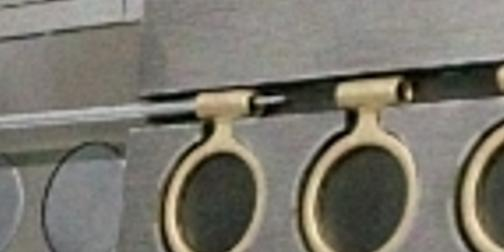

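Emit:
execute_actions:
  actions:
    - [[-0.00823,0.00108,0.00077,0,0,0,-0.55,0,0.46,0.26,0.9,0,-0.577,-0.696,0.9,0,-0.577,-0.696,0.477,-0.678,0.40,0.12,0.6,-0.9,0,0,0,0,0,0,-0.95,0,-0.9,-0.9,-0.95,0,-0.9,-0.9,-0.95,0,-0.9,-0.9,-0.714,-0.678,0.65,-0.168,0.4,-0.6],[-0.00823,0.00108,0.00077,0,0,0,-0.55,0,0.46,0.26,0.9,0,-0.577,-0.696,0.9,0,-0.577,-0.696,0.477,-0.678,0.40,0.12,0.6,-0.9,0,0,0,0,0,0,-0.95,0,-0.9,-0.9,-0.95,0,-0.9,-0.9,-0.95,0,-0.9,-0.9,-0.714,-0.678,0.65,-0.168,0.4,-0.6],[-0.00823,0.00108,0.00077,0,0,0,-0.55,0,0.46,0.26,0.9,0,-0.577,-0.696,0.9,0,-0.577,-0.696,0.477,-0.678,0.40,0.12,0.6,-0.9,0,0,0,0,0,0,-0.95,0,-0.9,-0.9,-0.95,0,-0.9,-0.9,-0.95,0,-0.9,-0.9,-0.714,-0.678,0.65,-0.168,0.4,-0.6],[-0.00823,0.00108,0.00077,0,0,0,-0.55,0,0.46,0.26,0.9,0,-0.577,-0.696,0.9,0,-0.577,-0.696,0.477,-0.678,0.40,0.12,0.6,-0.9,0,0,0,0,0,0,-0.95,0,-0.9,-0.9,-0.95,0,-0.9,-0.9,-0.95,0,-0.9,-0.9,-0.714,-0.678,0.65,-0.168,0.4,-0.6],[-0.00817,-0.00011,0.00308,0,0,0,-0.55,0,0.46,0.26,0.9,0,-0.577,-0.696,0.9,0,-0.577,-0.696,0.477,-0.678,0.40,0.12,0.6,-0.9,0,0,0,0,0,0,-0.95,0,-0.9,-0.9,-0.95,0,-0.9,-0.9,-0.95,0,-0.9,-0.9,-0.714,-0.678,0.65,-0.168,0.4,-0.6],[-0.00817,-0.00011,0.00308,0,0,0,-0.55,0,0.46,0.26,0.9,0,-0.577,-0.696,0.9,0,-0.577,-0.696,0.477,-0.678,0.40,0.12,0.6,-0.9,0,0,0,0,0,0,-0.95,0,-0.9,-0.9,-0.95,0,-0.9,-0.9,-0.95,0,-0.9,-0.9,-0.714,-0.678,0.65,-0.168,0.4,-0.6],[-0.00817,-0.00011,0.00308,0,0,0,-0.55,0,0.46,0.26,0.9,0,-0.577,-0.696,0.9,0,-0.577,-0.696,0.477,-0.678,0.40,0.12,0.6,-0.9,0,0,0,0,0,0,-0.95,0,-0.9,-0.9,-0.95,0,-0.9,-0.9,-0.95,0,-0.9,-0.9,-0.714,-0.678,0.65,-0.168,0.4,-0.6],[-0.00823,0.00108,0.00077,0,0,0,-0.55,0,0.46,0.26,0.9,0,-0.577,-0.696,0.9,0,-0.577,-0.696,0.477,-0.678,0.40,0.12,0.6,-0.9,0,0,0,0,0,0,-0.95,0,-0.9,-0.9,-0.95,0,-0.9,-0.9,-0.95,0,-0.9,-0.9,-0.714,-0.678,0.65,-0.168,0.4,-0.6]]
  cameras: ["cam_right_wrist"]

Emit:
zoom_image:
  camera: "cam_right_wrist"
  region: [500, 165, 600, 215]

Scene clock: 479.23 s.
left_arm: end_effector_position=(+0.2792, +0.3542, +0.1173) hand_goal=(-0.550, +0.000, +0.460, +0.260, +0.900, +0.000, -0.578, -0.696, +0.900, +0.000, -0.578, -0.696, +0.476, -0.678, +0.400, +0.120) hand_measured=(-0.678, +0.002, +0.426, +0.254, +0.882, +0.002, -0.578, -0.694, +0.892, -0.004, -0.578, -0.694, +0.476, -0.680, +0.296, +0.094) hand_current_ma=(-393, +0, -46, -2, -19, +0, +0, +1, -4, -1, +0, +1, +0, +0, -384, -44) hand_state=(blocked, goal, blocked, goal, goal, goal, goal, goal, goal, goal, goal, goal, goal, goal, blocked, blocked) hand_current_limit=0.60 hand_speed=-0.90 end_effector_quat_wxyz=(-0.101, +0.729, +0.650, -0.187) | right_arm: end_effector_position=(+0.2563, +0.0866, +0.2365) hand_goal=(-0.950, +0.000, -0.900, -0.900, -0.950, +0.000, -0.900, -0.900, -0.950, +0.000, -0.900, -0.900, -0.714, -0.678, +0.650, -0.168) hand_measured=(-0.948, -0.004, -0.898, -0.898, -0.948, -0.002, -0.898, -0.898, -0.948, -0.008, -0.898, -0.898, -0.714, -0.680, +0.646, -0.168) hand_current_ma=(+4, -10, +6, +9, +4, -9, +5, +9, +4, -25, +5, +9, -3, -6, -22, +1) hand_state=(goal, goal, goal, goal, goal, goal, goal, goal, goal, goal, goal, goal, goal, goal, goal, goal) hand_current_limit=0.40 hand_speed=-0.60 end_effector_quat_wxyz=(-0.244, +0.777, +0.213, +0.541)
Joint positions: left_arm=[0.265 1.327 0.964 -1.637 -0.013 0.374] | right_arm=[1.326 1.076 0.679 0.036 0.573 1.929]
Joint torques (N m): left_arm=[-1.44 -8.88 6.28 -0.2 0.21 -0.02] | right_arm=[1.55 -5.83 13.59 2.02 0.16 0.04]
Motor temperatures (°C): left_arm=[29 33 37 24 29 25] | right_arm=[31 25 57 26 23 27]
Heat: left arm: hottest elbow 37 °C; right arm: hottest elbow 57 °C.
Hand target: left_arm +0.2798, +0.3521, +0.1192; -0.100, +0.729, +0.652, -0.182 | right_arm +0.2648, +0.1021, +0.2615; -0.259, +0.771, +0.196, +0.548
Off the commanded pose: left_arm 0.003 m, 1 deg | right_arm 0.031 m, 3 deg.
Step readings (end_effector_position of left_arm | right_arm):
0: (+0.2790, +0.3592, +0.1174) | (+0.2563, +0.0866, +0.2365)
1: (+0.2790, +0.3592, +0.1174) | (+0.2563, +0.0866, +0.2365)
2: (+0.2791, +0.3589, +0.1174) | (+0.2563, +0.0866, +0.2365)
4: (+0.2794, +0.3577, +0.1174) | (+0.2563, +0.0866, +0.2365)
8: (+0.2796, +0.3545, +0.1174) | (+0.2563, +0.0866, +0.2365)
15: (+0.2792, +0.3542, +0.1173) | (+0.2563, +0.0866, +0.2365)
camera_calibration:
cam_right_wrist: T_world_to_cam=[[0.11904, -0.581414, -0.804853, 0.238897], [-0.992744, -0.0558405, -0.106491, 0.235672], [0.0169722, 0.81169, -0.583842, 0.191107], [0, 0, 0, 1]] pos_world=[0.20228, -0.00306197, 0.32895]
Images, in order (width x height): cam_right_wrist 896x504.

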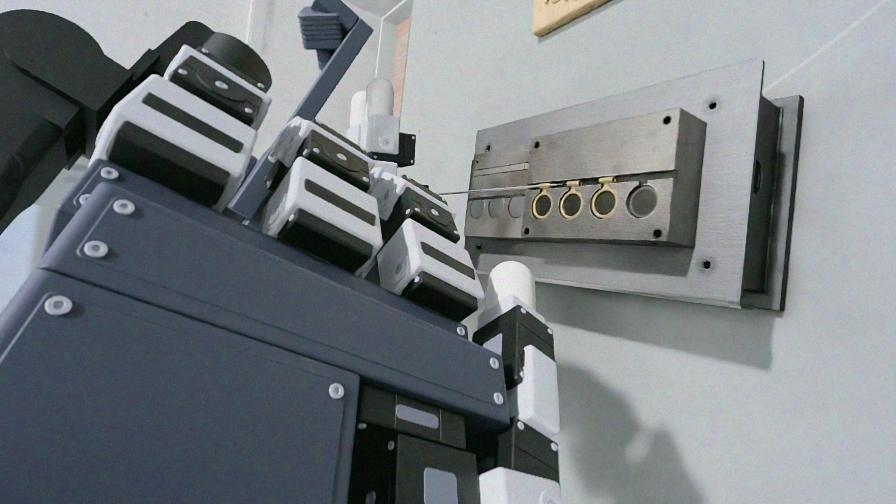

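Scaled by 5.040 from the camera's 896x504 image, which has a finer 1280x720 frame.

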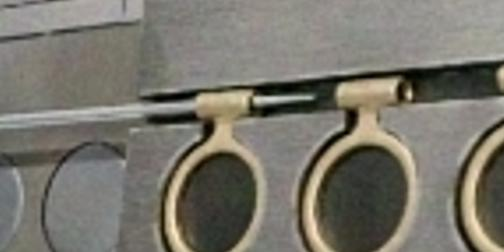

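Emit:
execute_actions:
  actions:
    - [[-0.00823,0.00108,0.00077,0,0,0,-0.55,0,0.46,0.26,0.9,0,-0.577,-0.696,0.9,0,-0.577,-0.696,0.477,-0.678,0.40,0.12,0.6,-0.9,0,0,0,0,0,0,-0.95,0,-0.9,-0.9,-0.95,0,-0.9,-0.9,-0.95,0,-0.9,-0.9,-0.714,-0.678,0.65,-0.168,0.4,-0.6],[-0.00823,0.00108,0.00077,0,0,0,-0.55,0,0.46,0.26,0.9,0,-0.577,-0.696,0.9,0,-0.577,-0.696,0.477,-0.678,0.40,0.12,0.6,-0.9,0,0,0,0,0,0,-0.95,0,-0.9,-0.9,-0.95,0,-0.9,-0.9,-0.95,0,-0.9,-0.9,-0.714,-0.678,0.65,-0.168,0.4,-0.6],[-0.00823,0.00108,0.00077,0,0,0,-0.55,0,0.46,0.26,0.9,0,-0.577,-0.696,0.9,0,-0.577,-0.696,0.477,-0.678,0.40,0.12,0.6,-0.9,0,0,0,0,0,0,-0.95,0,-0.9,-0.9,-0.95,0,-0.9,-0.9,-0.95,0,-0.9,-0.9,-0.714,-0.678,0.65,-0.168,0.4,-0.6],[-0.00823,0.00108,0.00077,0,0,0,-0.55,0,0.46,0.26,0.9,0,-0.577,-0.696,0.9,0,-0.577,-0.696,0.477,-0.678,0.40,0.12,0.6,-0.9,0,0,0,0,0,0,-0.95,0,-0.9,-0.9,-0.95,0,-0.9,-0.9,-0.95,0,-0.9,-0.9,-0.714,-0.678,0.65,-0.168,0.4,-0.6],[-0.00817,-0.00011,0.00308,0,0,0,-0.55,0,0.46,0.26,0.9,0,-0.577,-0.696,0.9,0,-0.577,-0.696,0.477,-0.678,0.40,0.12,0.6,-0.9,0,0,0,0,0,0,-0.95,0,-0.9,-0.9,-0.95,0,-0.9,-0.9,-0.95,0,-0.9,-0.9,-0.714,-0.678,0.65,-0.168,0.4,-0.6],[-0.00817,-0.00011,0.00308,0,0,0,-0.55,0,0.46,0.26,0.9,0,-0.577,-0.696,0.9,0,-0.577,-0.696,0.477,-0.678,0.40,0.12,0.6,-0.9,0,0,0,0,0,0,-0.95,0,-0.9,-0.9,-0.95,0,-0.9,-0.9,-0.95,0,-0.9,-0.9,-0.714,-0.678,0.65,-0.168,0.4,-0.6],[-0.00817,-0.00011,0.00308,0,0,0,-0.55,0,0.46,0.26,0.9,0,-0.577,-0.696,0.9,0,-0.577,-0.696,0.477,-0.678,0.40,0.12,0.6,-0.9,0,0,0,0,0,0,-0.95,0,-0.9,-0.9,-0.95,0,-0.9,-0.9,-0.95,0,-0.9,-0.9,-0.714,-0.678,0.65,-0.168,0.4,-0.6],[-0.00823,0.00108,0.00077,0,0,0,-0.55,0,0.46,0.26,0.9,0,-0.577,-0.696,0.9,0,-0.577,-0.696,0.477,-0.678,0.40,0.12,0.6,-0.9,0,0,0,0,0,0,-0.95,0,-0.9,-0.9,-0.95,0,-0.9,-0.9,-0.95,0,-0.9,-0.9,-0.714,-0.678,0.65,-0.168,0.4,-0.6]]
  cameras: ["cam_right_wrist"]

Emit:
zoom_image:
  camera: "cam_right_wrist"
  region: [520, 165, 620, 215]

Scene clock: 481.40 s.
left_arm: end_effector_position=(+0.2793, +0.3493, +0.1173) hand_goal=(-0.550, +0.000, +0.460, +0.260, +0.900, +0.000, -0.578, -0.696, +0.900, +0.000, -0.578, -0.696, +0.476, -0.678, +0.400, +0.120) hand_measured=(-0.678, +0.002, +0.426, +0.254, +0.882, +0.002, -0.578, -0.694, +0.892, -0.004, -0.578, -0.694, +0.476, -0.680, +0.296, +0.094) hand_current_ma=(-393, +0, -46, -2, -19, +0, +0, +1, -4, -1, +0, +1, +0, +0, -384, -44) hand_state=(blocked, goal, blocked, goal, goal, goal, goal, goal, goal, goal, goal, goal, goal, goal, blocked, blocked) hand_current_limit=0.60 hand_speed=-0.90 end_effector_quat_wxyz=(-0.101, +0.729, +0.651, -0.187) | right_arm: end_effector_position=(+0.2563, +0.0866, +0.2365) hand_goal=(-0.950, +0.000, -0.900, -0.900, -0.950, +0.000, -0.900, -0.900, -0.950, +0.000, -0.900, -0.900, -0.714, -0.678, +0.650, -0.168) hand_measured=(-0.948, -0.004, -0.898, -0.898, -0.948, -0.002, -0.898, -0.898, -0.948, -0.008, -0.898, -0.898, -0.714, -0.680, +0.646, -0.168) hand_current_ma=(+4, -10, +6, +9, +4, -9, +5, +9, +4, -25, +5, +9, -3, -6, -22, +1) hand_state=(goal, goal, goal, goal, goal, goal, goal, goal, goal, goal, goal, goal, goal, goal, goal, goal) hand_current_limit=0.40 hand_speed=-0.60 end_effector_quat_wxyz=(-0.244, +0.777, +0.213, +0.541)
Joint positions: left_arm=[0.25 1.324 0.961 -1.637 -0.007 0.36] | right_arm=[1.326 1.076 0.679 0.036 0.573 1.929]
Joint torques (N m): left_arm=[-1.9 -9.17 6.28 -0.36 0.13 -0.02] | right_arm=[1.38 -5.54 13.75 2.13 0.21 0.06]
Motor temperatures (°C): left_arm=[29 33 37 24 29 25] | right_arm=[31 25 57 26 23 27]
Heat: left arm: hottest elbow 37 °C; right arm: hottest elbow 57 °C.
Hand target: left_arm +0.2798, +0.3471, +0.1192; -0.100, +0.729, +0.652, -0.182 | right_arm +0.2648, +0.1021, +0.2615; -0.259, +0.771, +0.196, +0.548
Off the commanded pose: left_arm 0.003 m, 1 deg | right_arm 0.031 m, 3 deg.
Step readings (end_effector_position of left_arm | right_arm):
0: (+0.2792, +0.3543, +0.1173) | (+0.2563, +0.0866, +0.2365)
1: (+0.2792, +0.3542, +0.1173) | (+0.2563, +0.0866, +0.2365)
2: (+0.2793, +0.3540, +0.1173) | (+0.2563, +0.0866, +0.2365)
4: (+0.2797, +0.3526, +0.1174) | (+0.2563, +0.0866, +0.2365)
8: (+0.2798, +0.3496, +0.1175) | (+0.2563, +0.0866, +0.2365)
15: (+0.2793, +0.3492, +0.1173) | (+0.2563, +0.0866, +0.2365)
camera_calibration:
cam_right_wrist: T_world_to_cam=[[0.11904, -0.581414, -0.804853, 0.238897], [-0.992744, -0.0558405, -0.106491, 0.235672], [0.0169722, 0.81169, -0.583842, 0.191107], [0, 0, 0, 1]] pos_world=[0.20228, -0.00306197, 0.32895]
Images, in order (width x height): cam_right_wrist 896x504.

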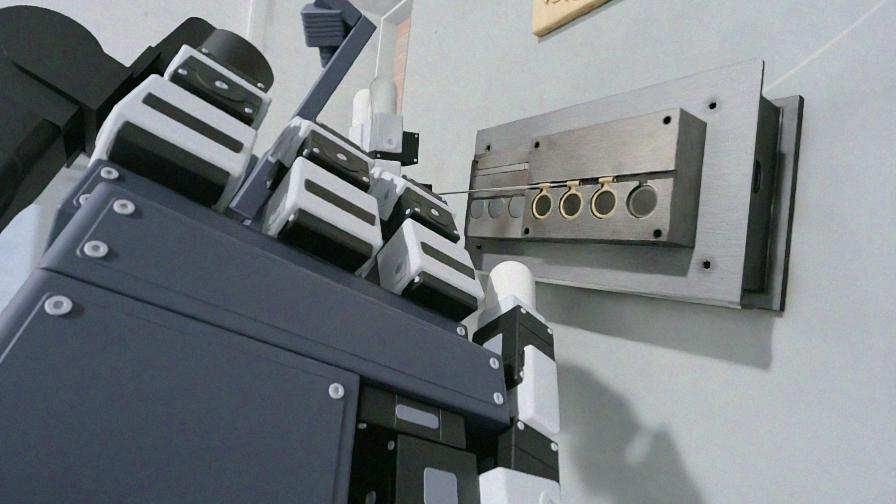

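Scaled by 5.040 from the camera's 896x504 image, which has a finer 1280x720 frame.

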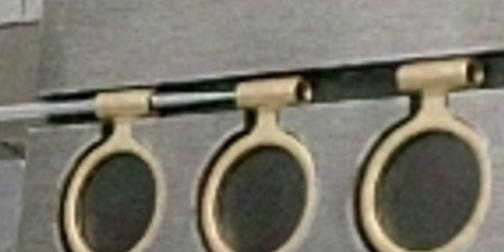

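Emit:
zoom_image:
  camera: "cam_right_wrist"
  region: [435, 170, 535, 220]

Emit:
zoom_image:
  camera: "cam_right_wrist"
  region: [510, 165, 590, 205]

Scaled by 5.040 from the camera's 896x504 image, which has a finer 1280x720 frame.

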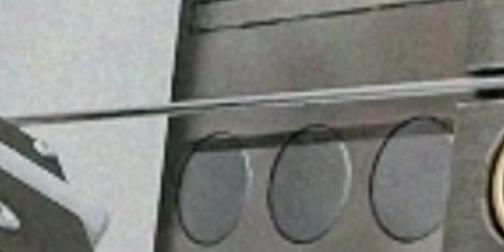

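Scaled by 6.300 from the camera's 896x504 image, which has a finer 1280x720 frame.

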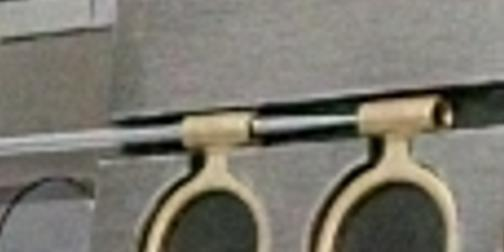

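Emit:
execute_actions:
  actions:
    - [[-0.00827,0.0003,0.00147,0,0,0,-0.55,0,0.46,0.26,0.9,0,-0.577,-0.696,0.9,0,-0.577,-0.696,0.477,-0.678,0.40,0.12,0.6,-0.9,0,0,0,0,0,0,-0.95,0,-0.9,-0.9,-0.95,0,-0.9,-0.9,-0.95,0,-0.9,-0.9,-0.714,-0.678,0.65,-0.168,0.4,-0.6],[-0.00827,0.0003,0.00147,0,0,0,-0.55,0,0.46,0.26,0.9,0,-0.577,-0.696,0.9,0,-0.577,-0.696,0.477,-0.678,0.40,0.12,0.6,-0.9,0,0,0,0,0,0,-0.95,0,-0.9,-0.9,-0.95,0,-0.9,-0.9,-0.95,0,-0.9,-0.9,-0.714,-0.678,0.65,-0.168,0.4,-0.6],[-0.00827,0.0003,0.00147,0,0,0,-0.55,0,0.46,0.26,0.9,0,-0.577,-0.696,0.9,0,-0.577,-0.696,0.477,-0.678,0.40,0.12,0.6,-0.9,0,0,0,0,0,0,-0.95,0,-0.9,-0.9,-0.95,0,-0.9,-0.9,-0.95,0,-0.9,-0.9,-0.714,-0.678,0.65,-0.168,0.4,-0.6],[-0.00827,0.0003,0.00147,0,0,0,-0.55,0,0.46,0.26,0.9,0,-0.577,-0.696,0.9,0,-0.577,-0.696,0.477,-0.678,0.40,0.12,0.6,-0.9,0,0,0,0,0,0,-0.95,0,-0.9,-0.9,-0.95,0,-0.9,-0.9,-0.95,0,-0.9,-0.9,-0.714,-0.678,0.65,-0.168,0.4,-0.6],[-0.00823,-0.00071,0.00335,0,0,0,-0.55,0,0.46,0.26,0.9,0,-0.577,-0.696,0.9,0,-0.577,-0.696,0.477,-0.678,0.40,0.12,0.6,-0.9,0,0,0,0,0,0,-0.95,0,-0.9,-0.9,-0.95,0,-0.9,-0.9,-0.95,0,-0.9,-0.9,-0.714,-0.678,0.65,-0.168,0.4,-0.6],[-0.00823,-0.00071,0.00335,0,0,0,-0.55,0,0.46,0.26,0.9,0,-0.577,-0.696,0.9,0,-0.577,-0.696,0.477,-0.678,0.40,0.12,0.6,-0.9,0,0,0,0,0,0,-0.95,0,-0.9,-0.9,-0.95,0,-0.9,-0.9,-0.95,0,-0.9,-0.9,-0.714,-0.678,0.65,-0.168,0.4,-0.6],[-0.00823,-0.00071,0.00335,0,0,0,-0.55,0,0.46,0.26,0.9,0,-0.577,-0.696,0.9,0,-0.577,-0.696,0.477,-0.678,0.40,0.12,0.6,-0.9,0,0,0,0,0,0,-0.95,0,-0.9,-0.9,-0.95,0,-0.9,-0.9,-0.95,0,-0.9,-0.9,-0.714,-0.678,0.65,-0.168,0.4,-0.6],[-0.00827,0.0003,0.00147,0,0,0,-0.55,0,0.46,0.26,0.9,0,-0.577,-0.696,0.9,0,-0.577,-0.696,0.477,-0.678,0.40,0.12,0.6,-0.9,0,0,0,0,0,0,-0.95,0,-0.9,-0.9,-0.95,0,-0.9,-0.9,-0.95,0,-0.9,-0.9,-0.714,-0.678,0.65,-0.168,0.4,-0.6]]
  cameras: ["cam_right_wrist"]

Emit:
zoom_image:
  camera: "cam_right_wrist"
  region: [520, 165, 620, 215]

Scene clock: 484.70 s.
left_arm: end_effector_position=(+0.2789, +0.3442, +0.1172) hand_goal=(-0.550, +0.000, +0.460, +0.260, +0.900, +0.000, -0.578, -0.696, +0.900, +0.000, -0.578, -0.696, +0.476, -0.678, +0.400, +0.120) hand_measured=(-0.678, +0.002, +0.426, +0.254, +0.882, +0.002, -0.578, -0.694, +0.892, -0.004, -0.578, -0.694, +0.476, -0.680, +0.296, +0.094) hand_current_ma=(-393, +0, -46, -2, -19, +0, +0, +1, -4, -1, +0, +1, +0, +0, -384, -44) hand_state=(blocked, goal, blocked, goal, goal, goal, goal, goal, goal, goal, goal, goal, goal, goal, blocked, blocked) hand_current_limit=0.60 hand_speed=-0.90 end_effector_quat_wxyz=(-0.101, +0.729, +0.650, -0.187) | right_arm: end_effector_position=(+0.2563, +0.0866, +0.2365) hand_goal=(-0.950, +0.000, -0.900, -0.900, -0.950, +0.000, -0.900, -0.900, -0.950, +0.000, -0.900, -0.900, -0.714, -0.678, +0.650, -0.168) hand_measured=(-0.948, -0.004, -0.898, -0.898, -0.948, -0.002, -0.898, -0.898, -0.948, -0.008, -0.898, -0.898, -0.714, -0.680, +0.646, -0.168) hand_current_ma=(+4, -10, +6, +9, +4, -9, +5, +9, +4, -25, +5, +9, -3, -6, -22, +1) hand_state=(goal, goal, goal, goal, goal, goal, goal, goal, goal, goal, goal, goal, goal, goal, goal, goal) hand_current_limit=0.40 hand_speed=-0.60 end_effector_quat_wxyz=(-0.244, +0.777, +0.213, +0.541)
Joint positions: left_arm=[0.235 1.319 0.957 -1.637 -0.001 0.347] | right_arm=[1.326 1.076 0.679 0.036 0.573 1.929]
Joint torques (N m): left_arm=[-1.55 -8.64 6.11 -0.12 0.16 0.02] | right_arm=[1.67 -5.95 13.65 2.09 0.23 0.06]
Motor temperatures (°C): left_arm=[29 33 37 24 29 25] | right_arm=[31 25 58 26 23 27]
Heat: left arm: hottest elbow 37 °C; right arm: hottest elbow 58 °C.
Hand target: left_arm +0.2792, +0.3421, +0.1190; -0.100, +0.729, +0.652, -0.182 | right_arm +0.2648, +0.1021, +0.2615; -0.259, +0.771, +0.196, +0.548
Off the commanded pose: left_arm 0.003 m, 1 deg | right_arm 0.031 m, 3 deg.
Step readings (end_effector_position of left_arm | right_arm):
0: (+0.2793, +0.3493, +0.1173) | (+0.2563, +0.0866, +0.2365)
1: (+0.2793, +0.3493, +0.1173) | (+0.2563, +0.0866, +0.2365)
2: (+0.2794, +0.3490, +0.1173) | (+0.2563, +0.0866, +0.2365)
4: (+0.2797, +0.3477, +0.1174) | (+0.2563, +0.0866, +0.2365)
8: (+0.2794, +0.3446, +0.1175) | (+0.2563, +0.0866, +0.2365)
15: (+0.2789, +0.3442, +0.1172) | (+0.2563, +0.0866, +0.2365)
camera_calibration:
cam_right_wrist: T_world_to_cam=[[0.11904, -0.581414, -0.804853, 0.238897], [-0.992744, -0.0558405, -0.106491, 0.235672], [0.0169722, 0.81169, -0.583842, 0.191107], [0, 0, 0, 1]] pos_world=[0.20228, -0.00306197, 0.32895]
Images, in order (width x height): cam_right_wrist 896x504.

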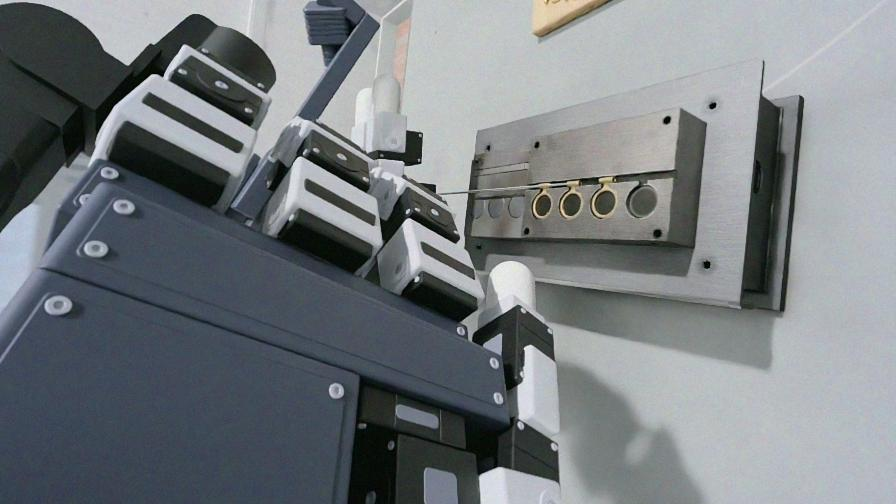

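Scaled by 5.040 from the camera's 896x504 image, which has a finer 1280x720 frame.

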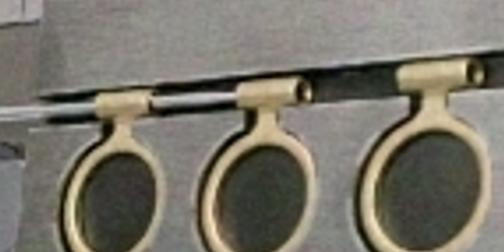

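Emit:
execute_actions:
  actions:
    - [[-0.00827,0.0003,0.00147,0,0,0,-0.55,0,0.46,0.26,0.9,0,-0.577,-0.696,0.9,0,-0.577,-0.696,0.477,-0.678,0.40,0.12,0.6,-0.9,0,0,0,0,0,0,-0.95,0,-0.9,-0.9,-0.95,0,-0.9,-0.9,-0.95,0,-0.9,-0.9,-0.714,-0.678,0.65,-0.168,0.4,-0.6],[-0.00827,0.0003,0.00147,0,0,0,-0.55,0,0.46,0.26,0.9,0,-0.577,-0.696,0.9,0,-0.577,-0.696,0.477,-0.678,0.40,0.12,0.6,-0.9,0,0,0,0,0,0,-0.95,0,-0.9,-0.9,-0.95,0,-0.9,-0.9,-0.95,0,-0.9,-0.9,-0.714,-0.678,0.65,-0.168,0.4,-0.6],[-0.00827,0.0003,0.00147,0,0,0,-0.55,0,0.46,0.26,0.9,0,-0.577,-0.696,0.9,0,-0.577,-0.696,0.477,-0.678,0.40,0.12,0.6,-0.9,0,0,0,0,0,0,-0.95,0,-0.9,-0.9,-0.95,0,-0.9,-0.9,-0.95,0,-0.9,-0.9,-0.714,-0.678,0.65,-0.168,0.4,-0.6],[-0.00827,0.0003,0.00147,0,0,0,-0.55,0,0.46,0.26,0.9,0,-0.577,-0.696,0.9,0,-0.577,-0.696,0.477,-0.678,0.40,0.12,0.6,-0.9,0,0,0,0,0,0,-0.95,0,-0.9,-0.9,-0.95,0,-0.9,-0.9,-0.95,0,-0.9,-0.9,-0.714,-0.678,0.65,-0.168,0.4,-0.6],[-0.00823,-0.00071,0.00335,0,0,0,-0.55,0,0.46,0.26,0.9,0,-0.577,-0.696,0.9,0,-0.577,-0.696,0.477,-0.678,0.40,0.12,0.6,-0.9,0,0,0,0,0,0,-0.95,0,-0.9,-0.9,-0.95,0,-0.9,-0.9,-0.95,0,-0.9,-0.9,-0.714,-0.678,0.65,-0.168,0.4,-0.6],[-0.00823,-0.00071,0.00335,0,0,0,-0.55,0,0.46,0.26,0.9,0,-0.577,-0.696,0.9,0,-0.577,-0.696,0.477,-0.678,0.40,0.12,0.6,-0.9,0,0,0,0,0,0,-0.95,0,-0.9,-0.9,-0.95,0,-0.9,-0.9,-0.95,0,-0.9,-0.9,-0.714,-0.678,0.65,-0.168,0.4,-0.6],[-0.00823,-0.00071,0.00335,0,0,0,-0.55,0,0.46,0.26,0.9,0,-0.577,-0.696,0.9,0,-0.577,-0.696,0.477,-0.678,0.40,0.12,0.6,-0.9,0,0,0,0,0,0,-0.95,0,-0.9,-0.9,-0.95,0,-0.9,-0.9,-0.95,0,-0.9,-0.9,-0.714,-0.678,0.65,-0.168,0.4,-0.6],[-0.00827,0.0003,0.00147,0,0,0,-0.55,0,0.46,0.26,0.9,0,-0.577,-0.696,0.9,0,-0.577,-0.696,0.477,-0.678,0.40,0.12,0.6,-0.9,0,0,0,0,0,0,-0.95,0,-0.9,-0.9,-0.95,0,-0.9,-0.9,-0.95,0,-0.9,-0.9,-0.714,-0.678,0.65,-0.168,0.4,-0.6]]
  cameras: ["cam_right_wrist"]

Emit:
zoom_image:
  camera: "cam_right_wrist"
  region: [520, 165, 620, 215]

Scene clock: 487.17 s.
left_arm: end_effector_position=(+0.2782, +0.3393, +0.1171) hand_goal=(-0.550, +0.000, +0.460, +0.260, +0.900, +0.000, -0.578, -0.696, +0.900, +0.000, -0.578, -0.696, +0.476, -0.678, +0.400, +0.120) hand_measured=(-0.678, +0.002, +0.426, +0.254, +0.882, +0.002, -0.578, -0.694, +0.892, -0.004, -0.578, -0.694, +0.476, -0.680, +0.296, +0.094) hand_current_ma=(-393, +0, -46, -2, -19, +0, +0, +1, -4, -1, +0, +1, +0, +0, -384, -44) hand_state=(blocked, goal, blocked, goal, goal, goal, goal, goal, goal, goal, goal, goal, goal, goal, blocked, blocked) hand_current_limit=0.60 hand_speed=-0.90 end_effector_quat_wxyz=(-0.101, +0.729, +0.650, -0.187) | right_arm: end_effector_position=(+0.2563, +0.0866, +0.2365) hand_goal=(-0.950, +0.000, -0.900, -0.900, -0.950, +0.000, -0.900, -0.900, -0.950, +0.000, -0.900, -0.900, -0.714, -0.678, +0.650, -0.168) hand_measured=(-0.948, -0.004, -0.898, -0.898, -0.948, -0.002, -0.898, -0.898, -0.948, -0.008, -0.898, -0.898, -0.714, -0.680, +0.646, -0.168) hand_current_ma=(+4, -10, +6, +9, +4, -9, +5, +9, +4, -25, +5, +9, -3, -6, -22, +1) hand_state=(goal, goal, goal, goal, goal, goal, goal, goal, goal, goal, goal, goal, goal, goal, goal, goal) hand_current_limit=0.40 hand_speed=-0.60 end_effector_quat_wxyz=(-0.244, +0.777, +0.213, +0.541)
Joint positions: left_arm=[0.22 1.315 0.952 -1.637 0.006 0.333] | right_arm=[1.326 1.076 0.679 0.036 0.573 1.929]
Joint torques (N m): left_arm=[-1.79 -8.82 6.31 -0.32 0.13 0] | right_arm=[1.08 -5.95 13.49 2.37 0.2 0.04]
Motor temperatures (°C): left_arm=[29 33 37 24 29 25] | right_arm=[31 25 58 26 23 27]
Heat: left arm: hottest elbow 37 °C; right arm: hottest elbow 58 °C.
Hand target: left_arm +0.2786, +0.3371, +0.1188; -0.100, +0.729, +0.652, -0.182 | right_arm +0.2648, +0.1021, +0.2615; -0.259, +0.771, +0.196, +0.548
Off the commanded pose: left_arm 0.003 m, 1 deg | right_arm 0.031 m, 3 deg.
Step readings (end_effector_position of left_arm | right_arm):
0: (+0.2789, +0.3443, +0.1172) | (+0.2563, +0.0866, +0.2365)
1: (+0.2789, +0.3443, +0.1172) | (+0.2563, +0.0866, +0.2365)
2: (+0.2790, +0.3440, +0.1173) | (+0.2563, +0.0866, +0.2365)
4: (+0.2793, +0.3427, +0.1174) | (+0.2563, +0.0866, +0.2365)
8: (+0.2787, +0.3395, +0.1172) | (+0.2563, +0.0866, +0.2365)
15: (+0.2782, +0.3392, +0.1171) | (+0.2563, +0.0866, +0.2365)
camera_calibration:
cam_right_wrist: T_world_to_cam=[[0.11904, -0.581414, -0.804853, 0.238897], [-0.992744, -0.0558405, -0.106491, 0.235672], [0.0169722, 0.81169, -0.583842, 0.191107], [0, 0, 0, 1]] pos_world=[0.20228, -0.00306197, 0.32895]
Images, in order (width x height): cam_right_wrist 896x504.

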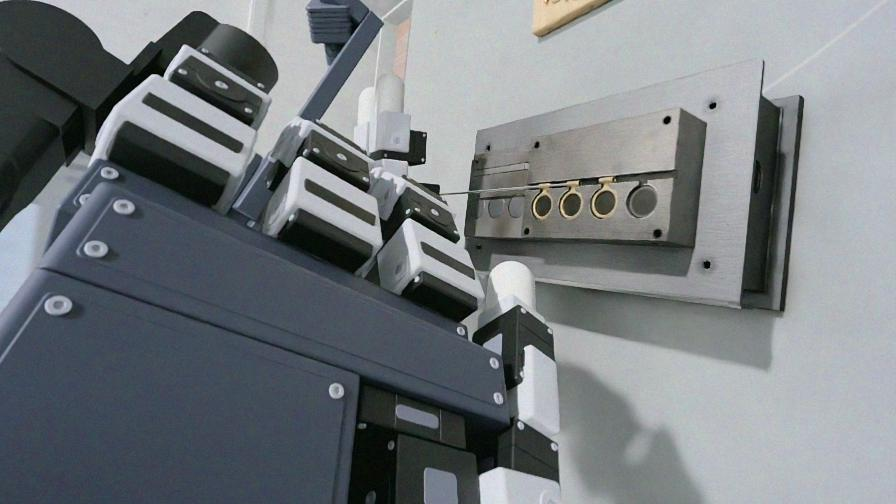

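Scaled by 5.040 from the camera's 896x504 image, which has a finer 1280x720 frame.

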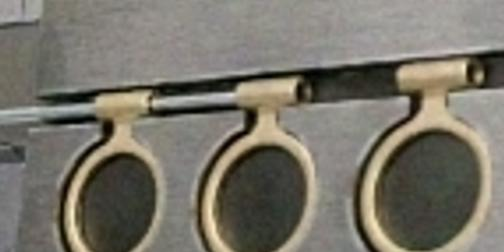

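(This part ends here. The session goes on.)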